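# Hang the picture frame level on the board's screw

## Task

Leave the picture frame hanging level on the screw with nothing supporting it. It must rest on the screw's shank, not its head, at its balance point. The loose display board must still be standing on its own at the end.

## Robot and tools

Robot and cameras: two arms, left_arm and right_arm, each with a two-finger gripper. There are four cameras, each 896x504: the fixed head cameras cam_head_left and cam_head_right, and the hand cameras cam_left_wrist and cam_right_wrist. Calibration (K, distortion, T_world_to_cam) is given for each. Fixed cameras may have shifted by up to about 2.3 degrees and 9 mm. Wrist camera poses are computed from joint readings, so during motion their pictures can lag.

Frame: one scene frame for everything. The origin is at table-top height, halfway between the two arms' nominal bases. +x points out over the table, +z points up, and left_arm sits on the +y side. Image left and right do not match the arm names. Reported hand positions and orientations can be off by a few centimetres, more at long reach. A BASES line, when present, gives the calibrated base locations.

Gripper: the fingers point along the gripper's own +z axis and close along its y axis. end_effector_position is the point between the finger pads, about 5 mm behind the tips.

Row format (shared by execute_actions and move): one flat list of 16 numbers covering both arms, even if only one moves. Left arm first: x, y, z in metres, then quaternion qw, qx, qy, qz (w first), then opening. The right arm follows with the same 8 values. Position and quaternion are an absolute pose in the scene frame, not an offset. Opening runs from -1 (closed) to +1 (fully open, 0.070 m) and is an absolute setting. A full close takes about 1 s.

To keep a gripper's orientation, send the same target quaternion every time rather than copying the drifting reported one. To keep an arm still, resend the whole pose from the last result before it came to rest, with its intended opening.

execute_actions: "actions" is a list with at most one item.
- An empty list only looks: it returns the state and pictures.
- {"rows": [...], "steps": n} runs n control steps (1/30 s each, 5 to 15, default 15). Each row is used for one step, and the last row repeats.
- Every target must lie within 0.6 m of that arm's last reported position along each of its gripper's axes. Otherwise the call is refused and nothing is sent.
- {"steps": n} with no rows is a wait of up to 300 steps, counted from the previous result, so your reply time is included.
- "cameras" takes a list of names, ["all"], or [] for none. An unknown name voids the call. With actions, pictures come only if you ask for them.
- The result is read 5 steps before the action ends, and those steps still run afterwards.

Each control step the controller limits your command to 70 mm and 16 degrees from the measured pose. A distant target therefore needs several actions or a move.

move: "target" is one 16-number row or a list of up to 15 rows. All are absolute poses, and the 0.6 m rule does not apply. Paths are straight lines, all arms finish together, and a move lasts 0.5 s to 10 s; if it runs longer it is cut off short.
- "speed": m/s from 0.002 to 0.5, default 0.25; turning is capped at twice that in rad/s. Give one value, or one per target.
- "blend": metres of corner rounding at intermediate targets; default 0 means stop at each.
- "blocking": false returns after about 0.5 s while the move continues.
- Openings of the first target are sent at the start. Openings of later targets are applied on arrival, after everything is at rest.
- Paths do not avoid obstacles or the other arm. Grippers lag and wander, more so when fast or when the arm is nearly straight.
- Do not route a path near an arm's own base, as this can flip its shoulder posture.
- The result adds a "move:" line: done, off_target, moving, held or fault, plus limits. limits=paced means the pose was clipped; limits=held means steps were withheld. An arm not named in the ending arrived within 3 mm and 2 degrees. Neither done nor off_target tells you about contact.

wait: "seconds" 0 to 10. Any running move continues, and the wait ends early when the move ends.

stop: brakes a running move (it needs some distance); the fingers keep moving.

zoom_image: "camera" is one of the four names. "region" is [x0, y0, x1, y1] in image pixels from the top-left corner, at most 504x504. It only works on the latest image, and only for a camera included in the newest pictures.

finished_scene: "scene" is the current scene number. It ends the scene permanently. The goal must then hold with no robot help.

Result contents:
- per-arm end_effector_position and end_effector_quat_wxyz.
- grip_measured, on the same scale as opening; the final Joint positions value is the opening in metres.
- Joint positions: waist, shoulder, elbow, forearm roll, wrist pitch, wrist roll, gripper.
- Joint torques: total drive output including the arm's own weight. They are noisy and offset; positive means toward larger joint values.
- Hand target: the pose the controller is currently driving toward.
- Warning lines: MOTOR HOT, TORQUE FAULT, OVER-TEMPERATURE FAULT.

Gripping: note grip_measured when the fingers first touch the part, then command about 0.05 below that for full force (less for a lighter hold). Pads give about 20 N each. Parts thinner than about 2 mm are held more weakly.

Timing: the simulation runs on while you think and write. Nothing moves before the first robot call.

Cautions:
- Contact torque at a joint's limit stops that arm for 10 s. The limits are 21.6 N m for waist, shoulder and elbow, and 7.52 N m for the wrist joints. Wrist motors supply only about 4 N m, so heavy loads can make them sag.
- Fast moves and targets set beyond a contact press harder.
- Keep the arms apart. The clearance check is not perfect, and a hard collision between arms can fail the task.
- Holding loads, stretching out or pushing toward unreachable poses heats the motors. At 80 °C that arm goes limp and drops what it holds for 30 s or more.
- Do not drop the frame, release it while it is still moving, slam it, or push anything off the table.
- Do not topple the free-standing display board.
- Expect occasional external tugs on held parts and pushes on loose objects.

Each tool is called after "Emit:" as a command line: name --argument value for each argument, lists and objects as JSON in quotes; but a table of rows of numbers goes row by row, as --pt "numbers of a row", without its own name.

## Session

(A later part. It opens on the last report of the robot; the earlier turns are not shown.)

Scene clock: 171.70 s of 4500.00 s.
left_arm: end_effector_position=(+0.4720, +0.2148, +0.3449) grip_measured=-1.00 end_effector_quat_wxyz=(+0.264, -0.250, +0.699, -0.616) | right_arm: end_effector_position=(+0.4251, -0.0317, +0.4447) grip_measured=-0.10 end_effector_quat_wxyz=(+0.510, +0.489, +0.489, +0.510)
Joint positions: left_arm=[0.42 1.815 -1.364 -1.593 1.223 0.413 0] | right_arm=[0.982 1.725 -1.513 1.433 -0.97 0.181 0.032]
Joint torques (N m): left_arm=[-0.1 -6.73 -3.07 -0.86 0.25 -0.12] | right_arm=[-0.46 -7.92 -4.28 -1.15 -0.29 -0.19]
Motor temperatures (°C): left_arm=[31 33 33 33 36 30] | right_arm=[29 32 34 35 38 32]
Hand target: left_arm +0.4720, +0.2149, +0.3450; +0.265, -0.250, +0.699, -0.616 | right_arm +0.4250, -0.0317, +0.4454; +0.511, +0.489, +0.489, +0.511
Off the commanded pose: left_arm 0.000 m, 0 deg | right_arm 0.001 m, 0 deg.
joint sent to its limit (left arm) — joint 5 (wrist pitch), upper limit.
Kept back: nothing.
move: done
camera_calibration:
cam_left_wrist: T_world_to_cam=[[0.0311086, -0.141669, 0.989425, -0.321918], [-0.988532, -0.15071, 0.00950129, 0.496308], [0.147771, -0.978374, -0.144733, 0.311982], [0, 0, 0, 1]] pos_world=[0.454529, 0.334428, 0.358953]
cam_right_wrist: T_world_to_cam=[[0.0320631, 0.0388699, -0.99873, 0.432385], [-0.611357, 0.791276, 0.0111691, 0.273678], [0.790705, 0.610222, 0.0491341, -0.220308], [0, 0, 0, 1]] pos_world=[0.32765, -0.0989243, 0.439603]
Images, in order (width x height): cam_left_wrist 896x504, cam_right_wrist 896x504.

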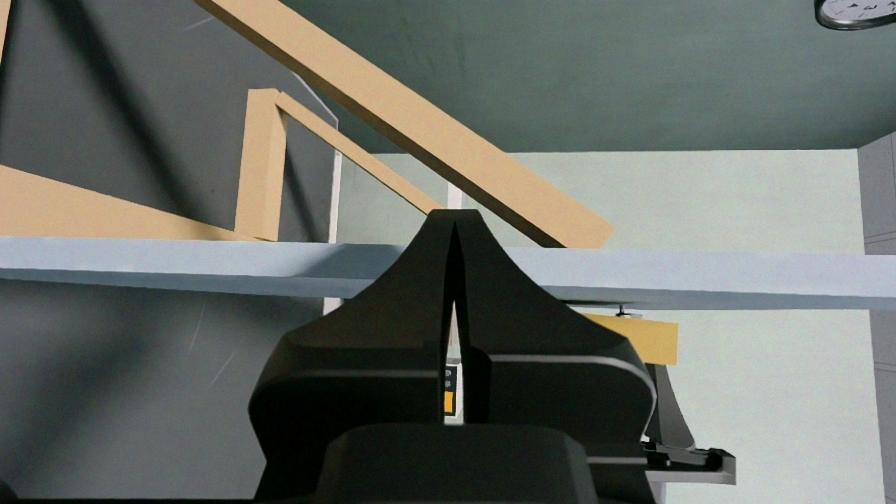

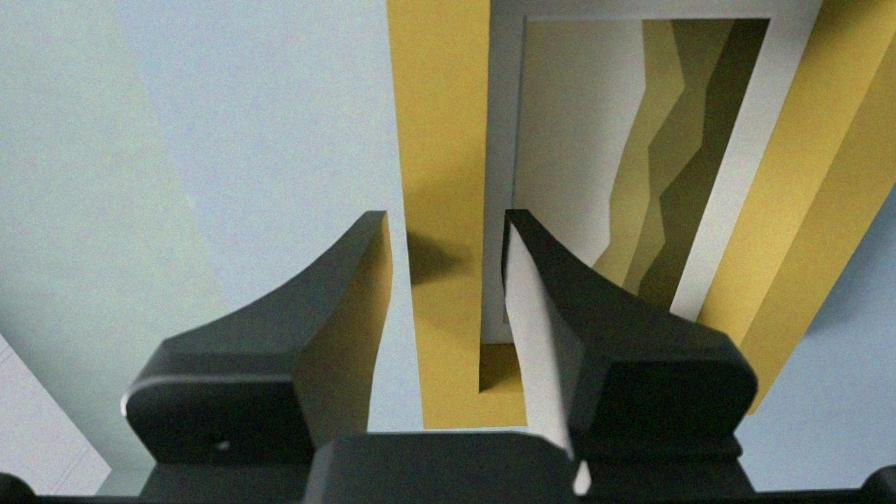

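Emit:
move --pt "0.472 0.215 0.345 0.264 -0.249 0.699 -0.616 -1 0.425 0.012 0.4450 0.5108 0.489 0.489 0.5108 -0.1" --pt "0.472 0.215 0.345 0.264 -0.249 0.699 -0.616 -1 0.425 0.012 0.4510 0.5108 0.489 0.489 0.5108 -0.1" --pt "0.472 0.215 0.345 0.264 -0.249 0.699 -0.616 -1 0.425 0.012 0.4456 0.5108 0.489 0.489 0.5108 -0.1" --speed '[0.05, 0.01, 0.02]' --cameras '["cam_left_wrist", "cam_right_wrist"]'

Emit:
zoom_image --camera "cam_left_wrist" --region '[610, 298, 650, 323]'

Scene clock: 174.43 s of 4500.00 s.
left_arm: end_effector_position=(+0.4720, +0.2148, +0.3449) grip_measured=-1.00 end_effector_quat_wxyz=(+0.264, -0.250, +0.699, -0.616) | right_arm: end_effector_position=(+0.4249, +0.0125, +0.4454) grip_measured=-0.10 end_effector_quat_wxyz=(+0.510, +0.489, +0.489, +0.511)
Joint positions: left_arm=[0.42 1.815 -1.364 -1.593 1.223 0.413 0] | right_arm=[1.05 1.862 -1.706 1.479 -1.031 0.106 0.032]
Joint torques (N m): left_arm=[-0.23 -6.72 -3.15 -0.85 0.2 -0.14] | right_arm=[-0.5 -8.8 -3.79 -1.17 -0.22 -0.06]
Motor temperatures (°C): left_arm=[31 33 33 33 36 30] | right_arm=[29 32 34 35 38 32]
Hand target: left_arm +0.4720, +0.2149, +0.3450; +0.265, -0.250, +0.699, -0.616 | right_arm +0.4250, +0.0120, +0.4456; +0.511, +0.489, +0.489, +0.511
Off the commanded pose: left_arm 0.000 m, 0 deg | right_arm 0.000 m, 0 deg.
joint sent to its limit (left arm) — joint 5 (wrist pitch), upper limit.
Kept back: nothing.
move: done
camera_calibration:
cam_left_wrist: T_world_to_cam=[[0.0311086, -0.141669, 0.989425, -0.321918], [-0.988532, -0.15071, 0.00950129, 0.496308], [0.147771, -0.978374, -0.144733, 0.311982], [0, 0, 0, 1]] pos_world=[0.454529, 0.334428, 0.358953]
cam_right_wrist: T_world_to_cam=[[0.0333471, 0.0387956, -0.998691, 0.430865], [-0.612281, 0.790573, 0.0102664, 0.239433], [0.789936, 0.611137, 0.0501171, -0.247209], [0, 0, 0, 1]] pos_world=[0.327512, -0.0549268, 0.440232]
Images, in order (width x height): cam_left_wrist 896x504, cam_right_wrist 896x504.

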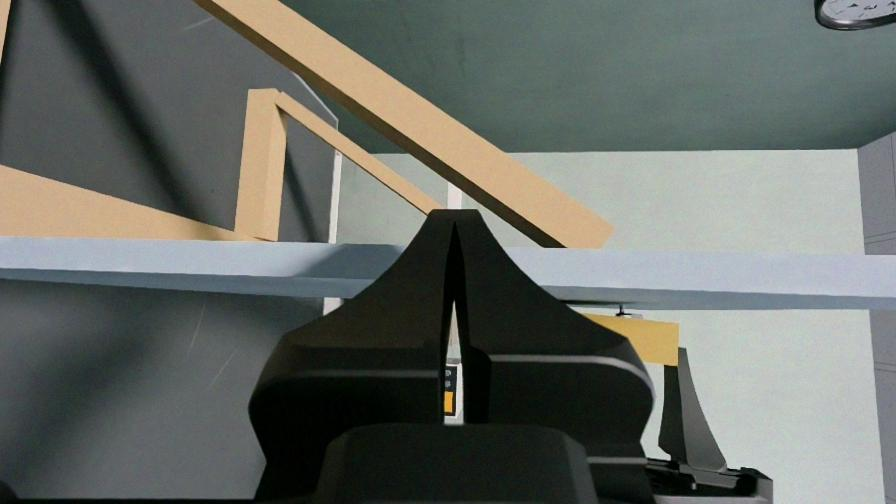

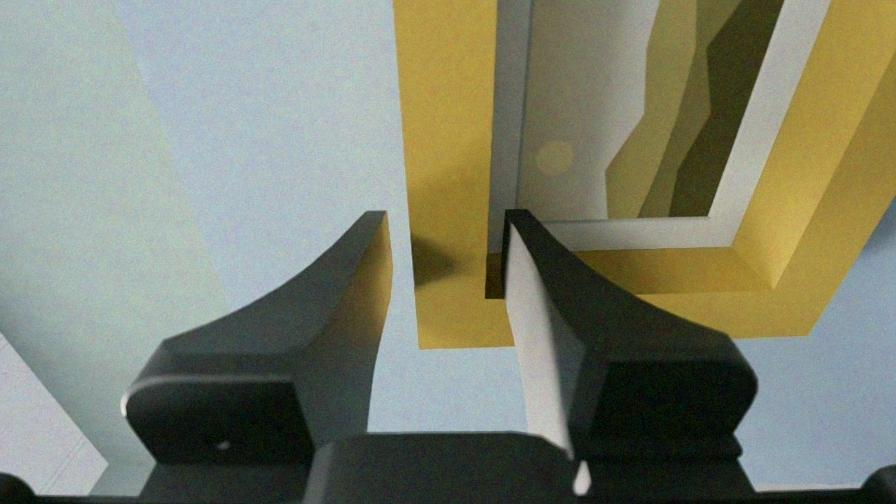

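Scaled by 12.600 from the camera's 896x504 image, which has a finer 1280x720 frame.

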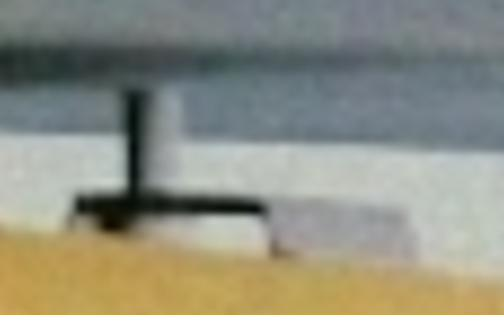

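Emit:
move --pt "0.472 0.215 0.345 0.264 -0.249 0.699 -0.616 -1 0.425 0.012 0.4519 0.5108 0.489 0.489 0.5108 -0.1" --pt "0.472 0.215 0.345 0.264 -0.249 0.699 -0.616 -1 0.425 0.012 0.4456 0.5108 0.489 0.489 0.5108 -0.1" --speed '[0.01, 0.02]' --cameras '["cam_left_wrist", "cam_right_wrist"]'

Emit:
zoom_image --camera "cam_left_wrist" --region '[610, 298, 650, 323]'

Scene clock: 175.93 s of 4500.00 s.
left_arm: end_effector_position=(+0.4720, +0.2148, +0.3449) grip_measured=-1.00 end_effector_quat_wxyz=(+0.264, -0.250, +0.699, -0.616) | right_arm: end_effector_position=(+0.4249, +0.0124, +0.4454) grip_measured=-0.10 end_effector_quat_wxyz=(+0.510, +0.489, +0.489, +0.511)
Joint positions: left_arm=[0.42 1.815 -1.364 -1.593 1.223 0.413 0] | right_arm=[1.05 1.862 -1.706 1.479 -1.031 0.106 0.032]
Joint torques (N m): left_arm=[-0.31 -6.78 -3.17 -0.85 0.19 -0.18] | right_arm=[-0.3 -7.68 -3.9 -1.13 -0.22 -0.08]
Motor temperatures (°C): left_arm=[31 33 33 33 36 30] | right_arm=[29 32 34 35 38 32]
Hand target: left_arm +0.4720, +0.2149, +0.3450; +0.265, -0.250, +0.699, -0.616 | right_arm +0.4250, +0.0120, +0.4456; +0.511, +0.489, +0.489, +0.511
Off the commanded pose: left_arm 0.000 m, 0 deg | right_arm 0.001 m, 0 deg.
joint sent to its limit (left arm) — joint 5 (wrist pitch), upper limit.
Kept back: nothing.
move: done
camera_calibration:
cam_left_wrist: T_world_to_cam=[[0.0311086, -0.141669, 0.989425, -0.321918], [-0.988532, -0.15071, 0.00950129, 0.496308], [0.147771, -0.978374, -0.144733, 0.311982], [0, 0, 0, 1]] pos_world=[0.454529, 0.334428, 0.358953]
cam_right_wrist: T_world_to_cam=[[0.033329, 0.0387442, -0.998693, 0.430822], [-0.61225, 0.790598, 0.0102388, 0.239439], [0.789961, 0.611109, 0.050071, -0.247192], [0, 0, 0, 1]] pos_world=[0.32751, -0.0549306, 0.440184]
Images, in order (width x height): cam_left_wrist 896x504, cam_right_wrist 896x504.

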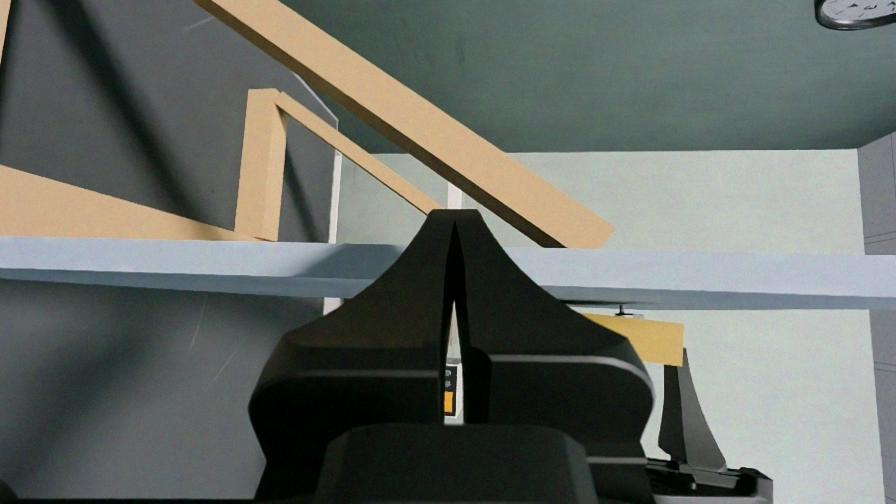

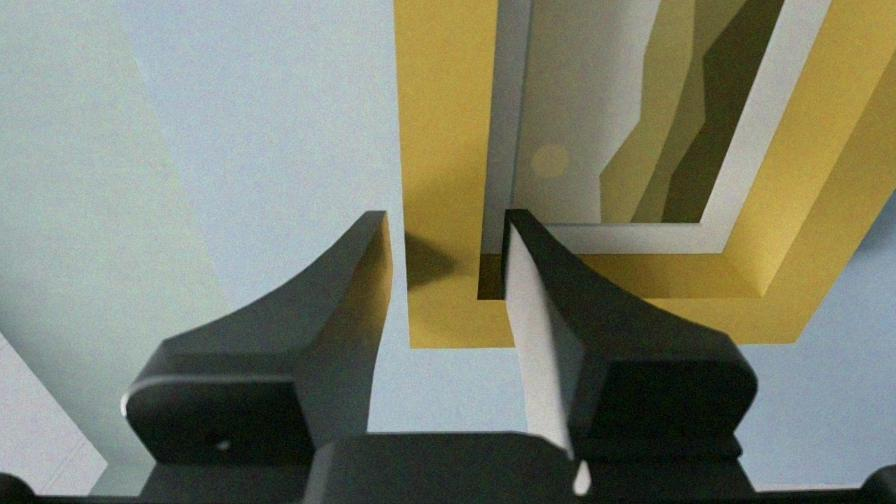

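Scaled by 12.600 from the camera's 896x504 image, which has a finer 1280x720 frame.

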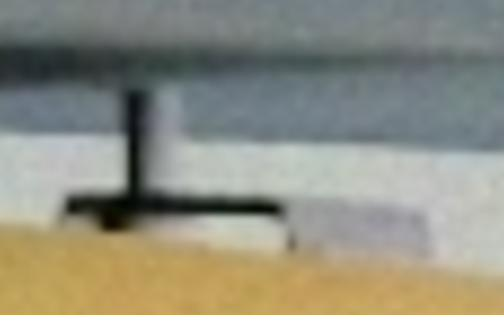

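Emit:
execute_actions --actions '[]' --cameras '["cam_head_left", "cam_head_right"]'

Emit:
zoom_image --camera "cam_head_left" --region '[410, 20, 530, 100]'

Emit:
zoom_image --camera "cam_head_right" --region '[400, 20, 520, 100]'

Scene clock: 176.27 s of 4500.00 s.
left_arm: end_effector_position=(+0.4720, +0.2148, +0.3449) grip_measured=-1.00 end_effector_quat_wxyz=(+0.264, -0.250, +0.699, -0.616) | right_arm: end_effector_position=(+0.4249, +0.0124, +0.4454) grip_measured=-0.10 end_effector_quat_wxyz=(+0.510, +0.489, +0.489, +0.511)
Joint positions: left_arm=[0.42 1.815 -1.364 -1.593 1.223 0.413 0] | right_arm=[1.05 1.862 -1.706 1.479 -1.031 0.106 0.032]
Joint torques (N m): left_arm=[-0.21 -6.68 -2.98 -0.81 0.21 -0.13] | right_arm=[-0.23 -7.72 -4.12 -1.11 -0.22 -0.21]
Motor temperatures (°C): left_arm=[31 33 33 33 36 30] | right_arm=[29 32 34 35 38 32]
Hand target: left_arm +0.4720, +0.2149, +0.3450; +0.265, -0.250, +0.699, -0.616 | right_arm +0.4250, +0.0120, +0.4456; +0.511, +0.489, +0.489, +0.511
Off the commanded pose: left_arm 0.000 m, 0 deg | right_arm 0.001 m, 0 deg.
Steps of this call (1-10: nothing new was sent). Readings (end_effector_position of left_arm | right_arm):
1: (+0.4720, +0.2148, +0.3449) | (+0.4249, +0.0124, +0.4454)
2: (+0.4720, +0.2148, +0.3449) | (+0.4249, +0.0124, +0.4454)
4: (+0.4720, +0.2148, +0.3449) | (+0.4249, +0.0124, +0.4454)
8: (+0.4720, +0.2148, +0.3449) | (+0.4249, +0.0124, +0.4454)
10: the state above
Images, in order (width x height): cam_head_left 896x504, cam_head_right 896x504.

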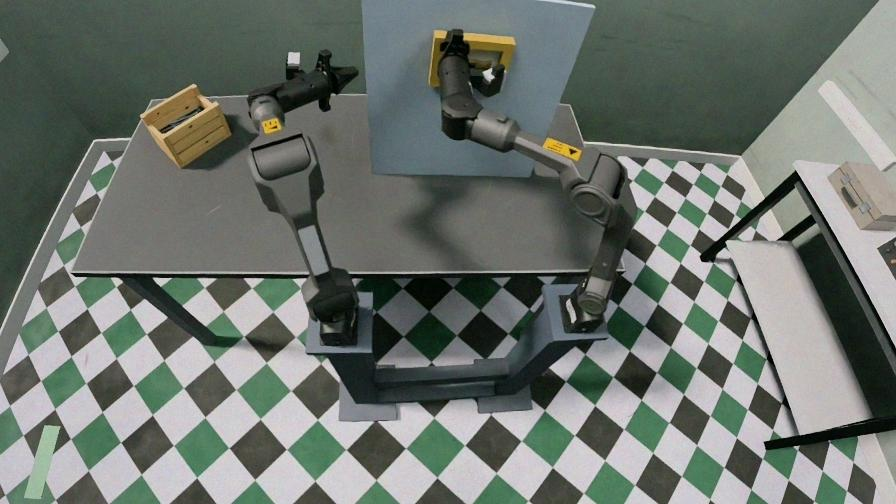

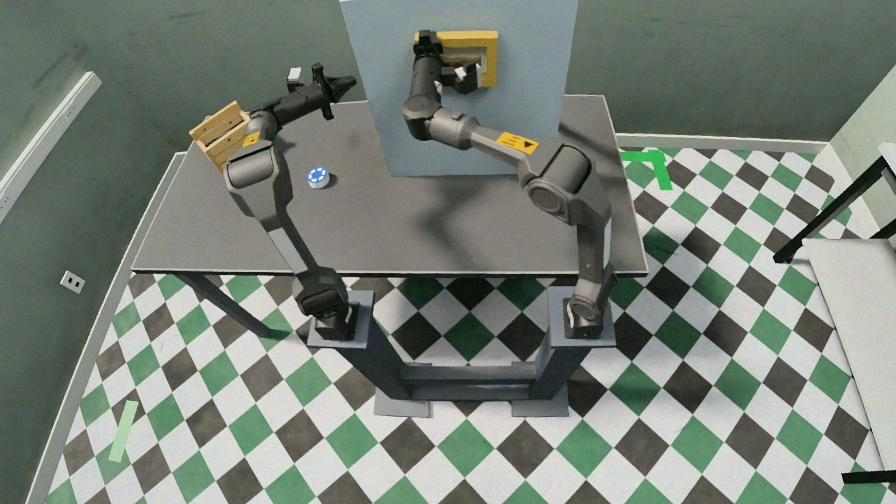

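Scaled by 4.200 from the camera's 896x504 image, which has a finer 1280x720 frame.

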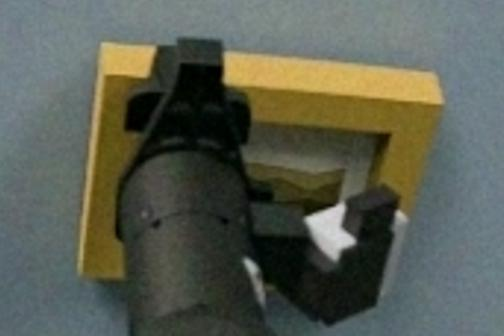

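Scaled by 4.200 from the camera's 896x504 image, which has a finer 1280x720 frame.

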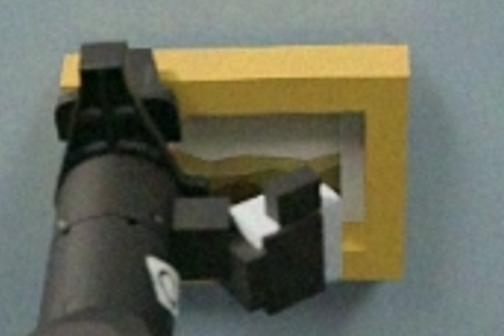

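Emit:
move --pt "0.472 0.215 0.345 0.264 -0.249 0.699 -0.616 -1 0.425 0.012 0.4392 0.5108 0.489 0.489 0.5108 -0.1" --pt "0.472 0.215 0.345 0.264 -0.249 0.699 -0.616 -1 0.425 0.012 0.4453 0.5108 0.489 0.489 0.5108 -0.1" --speed '[0.01, 0.02]' --cameras '["cam_left_wrist", "cam_right_wrist", "cam_head_left", "cam_head_right"]'

Emit:
zoom_image --camera "cam_left_wrist" --region '[610, 298, 650, 323]'

Emit:
zoom_image --camera "cam_head_left" --region '[410, 20, 530, 100]'

Emit:
zoom_image --camera "cam_head_right" --region '[400, 20, 520, 100]'

Scene clock: 178.07 s of 4500.00 s.
left_arm: end_effector_position=(+0.4720, +0.2148, +0.3449) grip_measured=-1.00 end_effector_quat_wxyz=(+0.264, -0.250, +0.699, -0.616) | right_arm: end_effector_position=(+0.4249, +0.0121, +0.4452) grip_measured=-0.10 end_effector_quat_wxyz=(+0.511, +0.489, +0.489, +0.511)
Joint positions: left_arm=[0.42 1.815 -1.364 -1.593 1.223 0.413 0] | right_arm=[1.05 1.862 -1.705 1.478 -1.033 0.107 0.032]
Joint torques (N m): left_arm=[-0.3 -6.57 -3.2 -0.83 0.18 -0.1] | right_arm=[0.16 -8.31 -4.33 -1.06 0.01 0.04]
Motor temperatures (°C): left_arm=[31 33 33 33 36 30] | right_arm=[29 32 34 35 38 32]
Hand target: left_arm +0.4720, +0.2149, +0.3450; +0.265, -0.250, +0.699, -0.616 | right_arm +0.4250, +0.0120, +0.4453; +0.511, +0.489, +0.489, +0.511
Off the commanded pose: left_arm 0.000 m, 0 deg | right_arm 0.000 m, 0 deg.
joint sent to its limit (left arm) — joint 5 (wrist pitch), upper limit.
Kept back: nothing.
move: done
camera_calibration:
cam_left_wrist: T_world_to_cam=[[0.0311086, -0.141669, 0.989425, -0.321918], [-0.988532, -0.15071, 0.00950129, 0.496308], [0.147771, -0.978374, -0.144733, 0.311982], [0, 0, 0, 1]] pos_world=[0.454529, 0.334428, 0.358953]
cam_right_wrist: T_world_to_cam=[[0.0336062, 0.0382245, -0.998704, 0.430544], [-0.610932, 0.791623, 0.00974095, 0.239376], [0.790969, 0.609813, 0.049956, -0.247323], [0, 0, 0, 1]] pos_world=[0.327399, -0.0551321, 0.440009]

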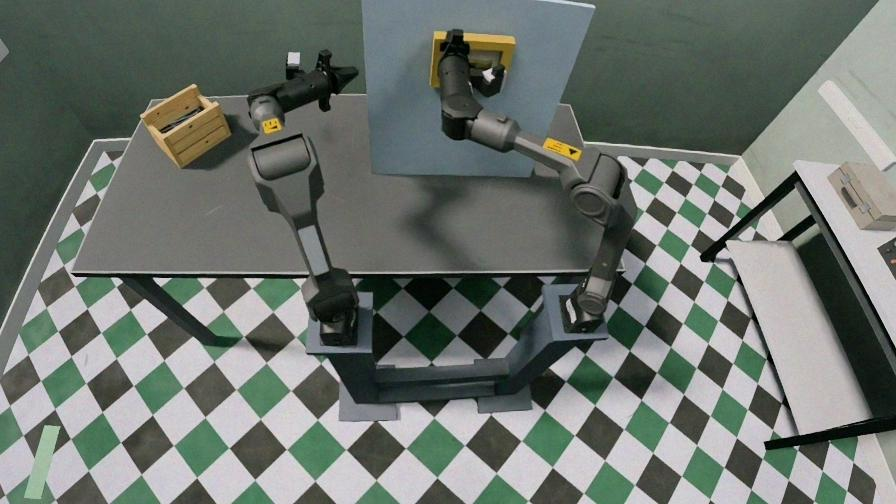

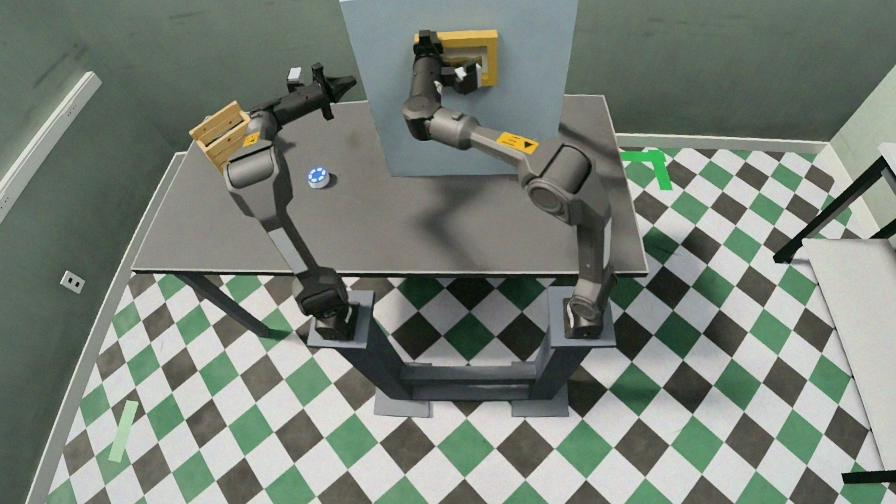

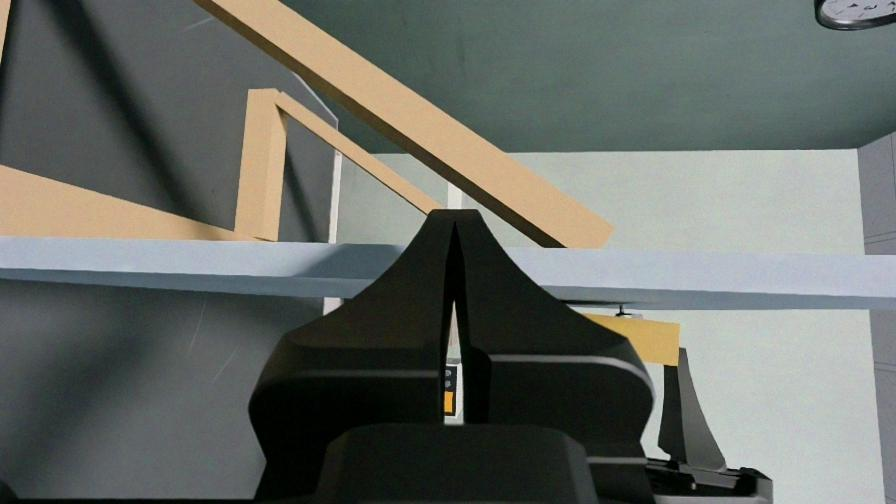

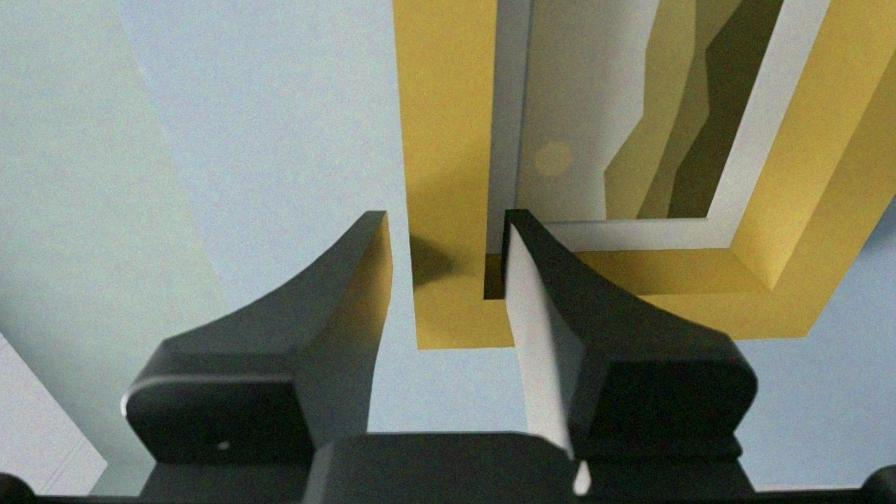

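Scaled by 12.600 from the camera's 896x504 image, which has a finer 1280x720 frame.

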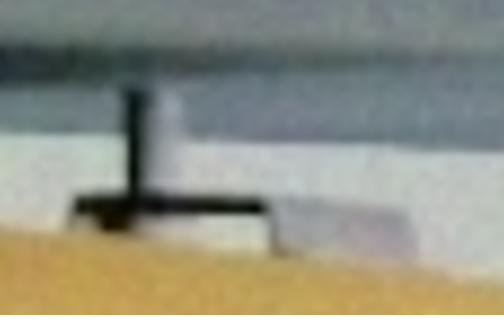

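Scaled by 4.200 from the camera's 896x504 image, which has a finer 1280x720 frame.

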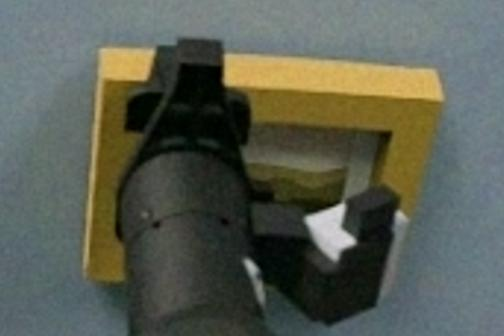

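Scaled by 4.200 from the camera's 896x504 image, which has a finer 1280x720 frame.

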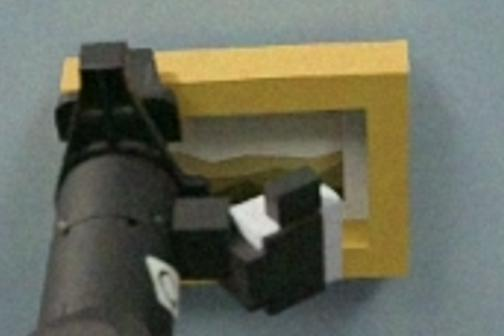

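Emit:
move --pt "0.472 0.215 0.345 0.264 -0.249 0.699 -0.616 -1 0.425 0.012 0.4514 0.5108 0.489 0.489 0.5108 -0.1" --pt "0.472 0.215 0.345 0.264 -0.249 0.699 -0.616 -1 0.425 0.012 0.4453 0.5108 0.489 0.489 0.5108 -0.1" --speed '[0.01, 0.02]' --cameras '["cam_left_wrist", "cam_right_wrist"]'

Emit:
zoom_image --camera "cam_left_wrist" --region '[610, 298, 650, 323]'

Scene clock: 179.77 s of 4500.00 s.
left_arm: end_effector_position=(+0.4720, +0.2148, +0.3449) grip_measured=-1.00 end_effector_quat_wxyz=(+0.264, -0.250, +0.699, -0.616) | right_arm: end_effector_position=(+0.4249, +0.0125, +0.4451) grip_measured=-0.10 end_effector_quat_wxyz=(+0.510, +0.489, +0.489, +0.511)
Joint positions: left_arm=[0.42 1.815 -1.364 -1.593 1.223 0.413 0] | right_arm=[1.05 1.862 -1.705 1.478 -1.031 0.108 0.032]
Joint torques (N m): left_arm=[-0.05 -6.7 -3.08 -0.85 0.2 -0.14] | right_arm=[0.54 -7.59 -3.86 -1.15 -0.23 -0.07]
Motor temperatures (°C): left_arm=[31 33 33 33 36 30] | right_arm=[29 32 34 35 38 32]
Hand target: left_arm +0.4720, +0.2149, +0.3450; +0.265, -0.250, +0.699, -0.616 | right_arm +0.4250, +0.0120, +0.4453; +0.511, +0.489, +0.489, +0.511
Off the commanded pose: left_arm 0.000 m, 0 deg | right_arm 0.001 m, 0 deg.
joint sent to its limit (left arm) — joint 5 (wrist pitch), upper limit.
Kept back: nothing.
move: done
camera_calibration:
cam_left_wrist: T_world_to_cam=[[0.0311086, -0.141669, 0.989425, -0.321918], [-0.988532, -0.15071, 0.00950129, 0.496308], [0.147771, -0.978374, -0.144733, 0.311982], [0, 0, 0, 1]] pos_world=[0.454529, 0.334428, 0.358953]
cam_right_wrist: T_world_to_cam=[[0.0332131, 0.0387332, -0.998697, 0.430549], [-0.61234, 0.790528, 0.0102954, 0.239435], [0.789897, 0.6112, 0.0499738, -0.247128], [0, 0, 0, 1]] pos_world=[0.327521, -0.0549116, 0.439873]
Images, in order (width x height): cam_left_wrist 896x504, cam_right_wrist 896x504.

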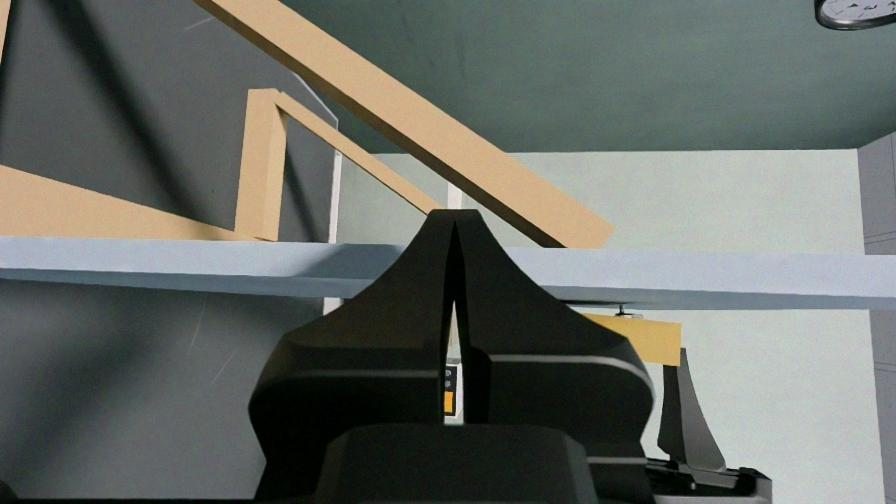

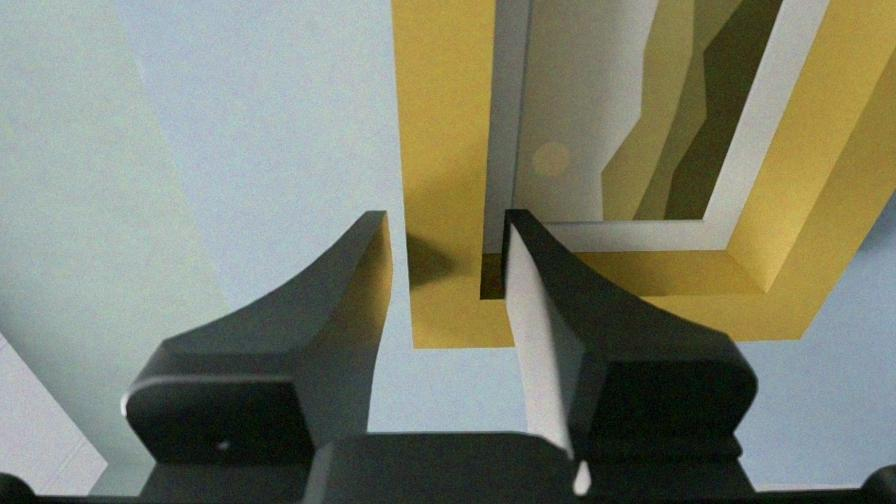

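Scaled by 12.600 from the camera's 896x504 image, which has a finer 1280x720 frame.

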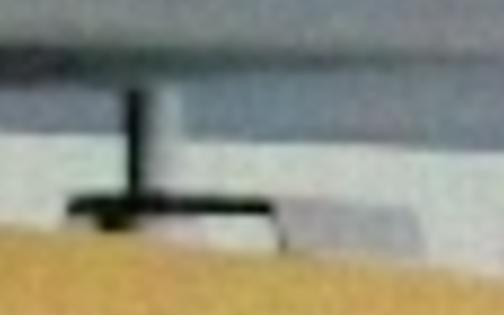

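Emit:
move --pt "0.472 0.215 0.345 0.264 -0.249 0.699 -0.616 -1 0.3775 0.012 0.4432 0.5108 0.489 0.489 0.5108 -0.1" --pt "0.472 0.215 0.345 0.264 -0.249 0.699 -0.616 -1 0.28 0.0 0.4390 0.5108 0.489 0.489 0.5108 -0.1" --speed '[0.04, 0.12]' --blend 0.01

Emit:
zoom_image --camera "cam_left_wrist" --region '[610, 298, 650, 323]'

Emit:
zoom_image --camera "cam_head_left" --region '[410, 20, 530, 100]'

Emit:
zoom_image --camera "cam_head_right" --region '[400, 20, 520, 100]'

Scene clock: 182.63 s of 4500.00 s.
left_arm: end_effector_position=(+0.4720, +0.2148, +0.3449) grip_measured=-1.00 end_effector_quat_wxyz=(+0.264, -0.250, +0.699, -0.616) | right_arm: end_effector_position=(+0.2802, -0.0006, +0.4391) grip_measured=-0.10 end_effector_quat_wxyz=(+0.460, +0.452, +0.538, +0.543)
Joint positions: left_arm=[0.42 1.815 -1.364 -1.593 1.223 0.413 0] | right_arm=[1.41 1.505 -1.253 1.498 -1.225 0.175 0.032]
Joint torques (N m): left_arm=[-0.16 -6.54 -3.15 -0.85 0.17 -0.11] | right_arm=[-0.4 -4.05 -4.35 -1.27 -0.08 0.11]
Motor temperatures (°C): left_arm=[31 33 33 33 36 30] | right_arm=[29 32 34 35 38 32]
Hand target: left_arm +0.4720, +0.2149, +0.3450; +0.265, -0.250, +0.699, -0.616 | right_arm +0.2804, -0.0001, +0.4390; +0.460, +0.452, +0.538, +0.543
Off the commanded pose: left_arm 0.000 m, 0 deg | right_arm 0.001 m, 10 deg.
joint read past its limit (right arm) — joint 5 (wrist pitch), lower limit.
joint sent to its limit (left arm) — joint 5 (wrist pitch), upper limit.
joint sent to its limit (right arm) — joint 5 (wrist pitch), lower limit.
Kept back: nothing.
move: off_target (right_arm)
camera_calibration:
cam_left_wrist: T_world_to_cam=[[0.0311086, -0.141669, 0.989425, -0.321918], [-0.988532, -0.15071, 0.00950129, 0.496308], [0.147771, -0.978374, -0.144733, 0.311982], [0, 0, 0, 1]] pos_world=[0.454529, 0.334428, 0.358953]
cam_right_wrist: T_world_to_cam=[[-0.0039395, 0.0342402, -0.999406, 0.440616], [-0.734913, 0.677659, 0.0261139, 0.188535], [0.67815, 0.734579, 0.0224939, -0.0810989], [0, 0, 0, 1]] pos_world=[0.19529, -0.0832758, 0.437255]

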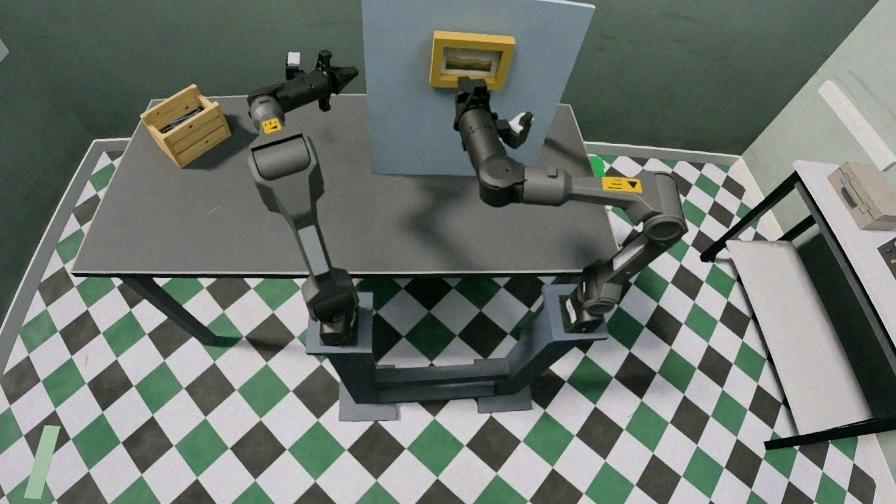

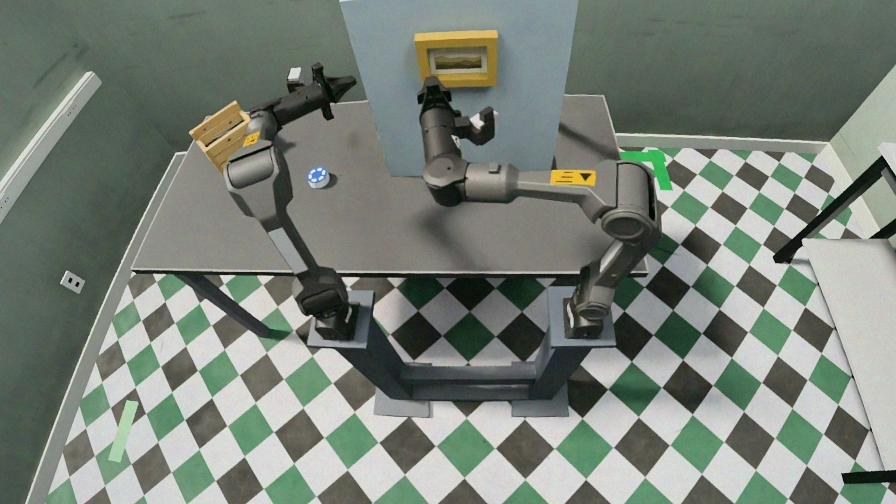

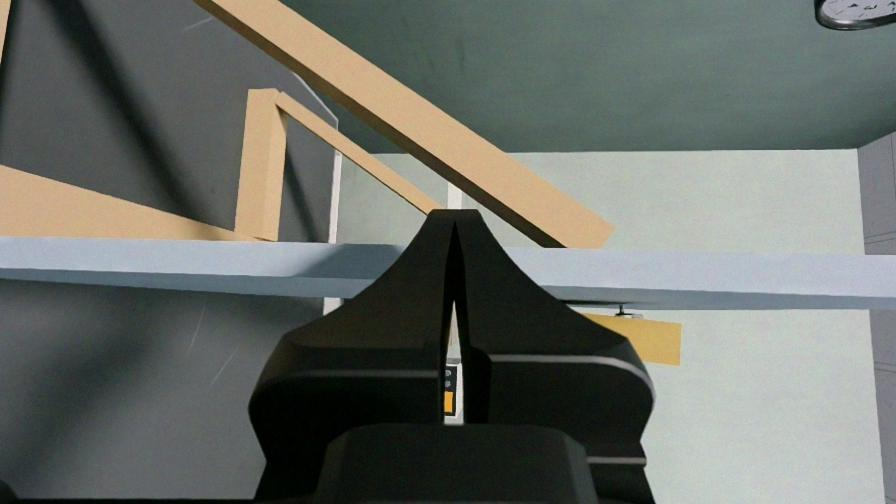

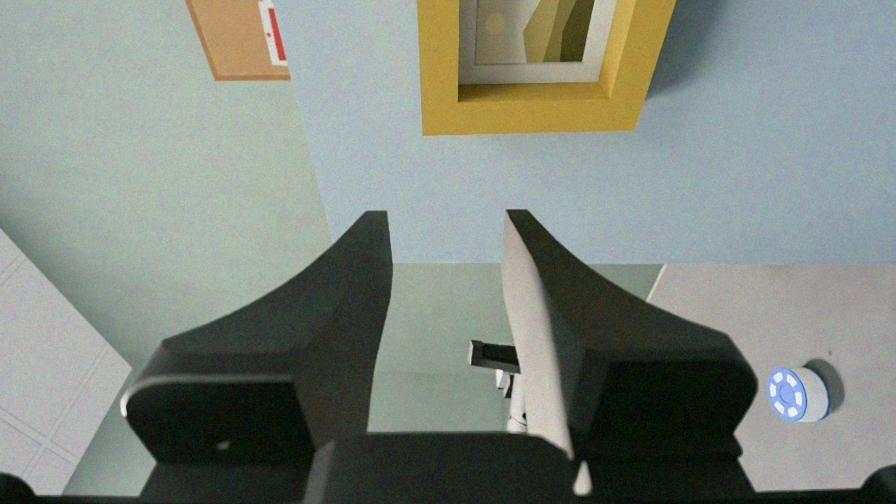

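Scaled by 12.600 from the camera's 896x504 image, which has a finer 1280x720 frame.

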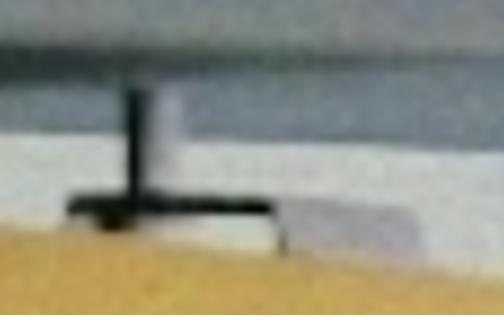

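Scaled by 4.200 from the camera's 896x504 image, which has a finer 1280x720 frame.

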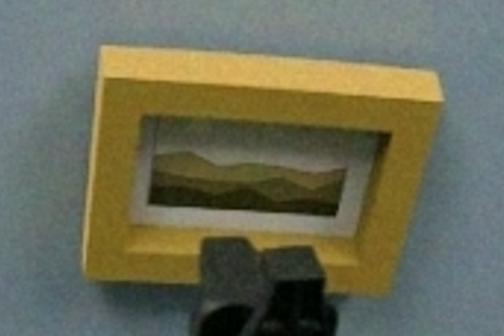

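Scaled by 4.200 from the camera's 896x504 image, which has a finer 1280x720 frame.

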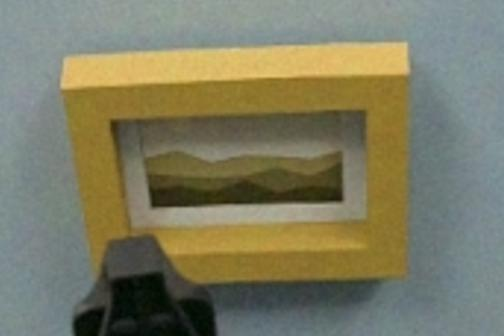

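Emit:
finished_scene --scene 1

The scene is finished: the task was done.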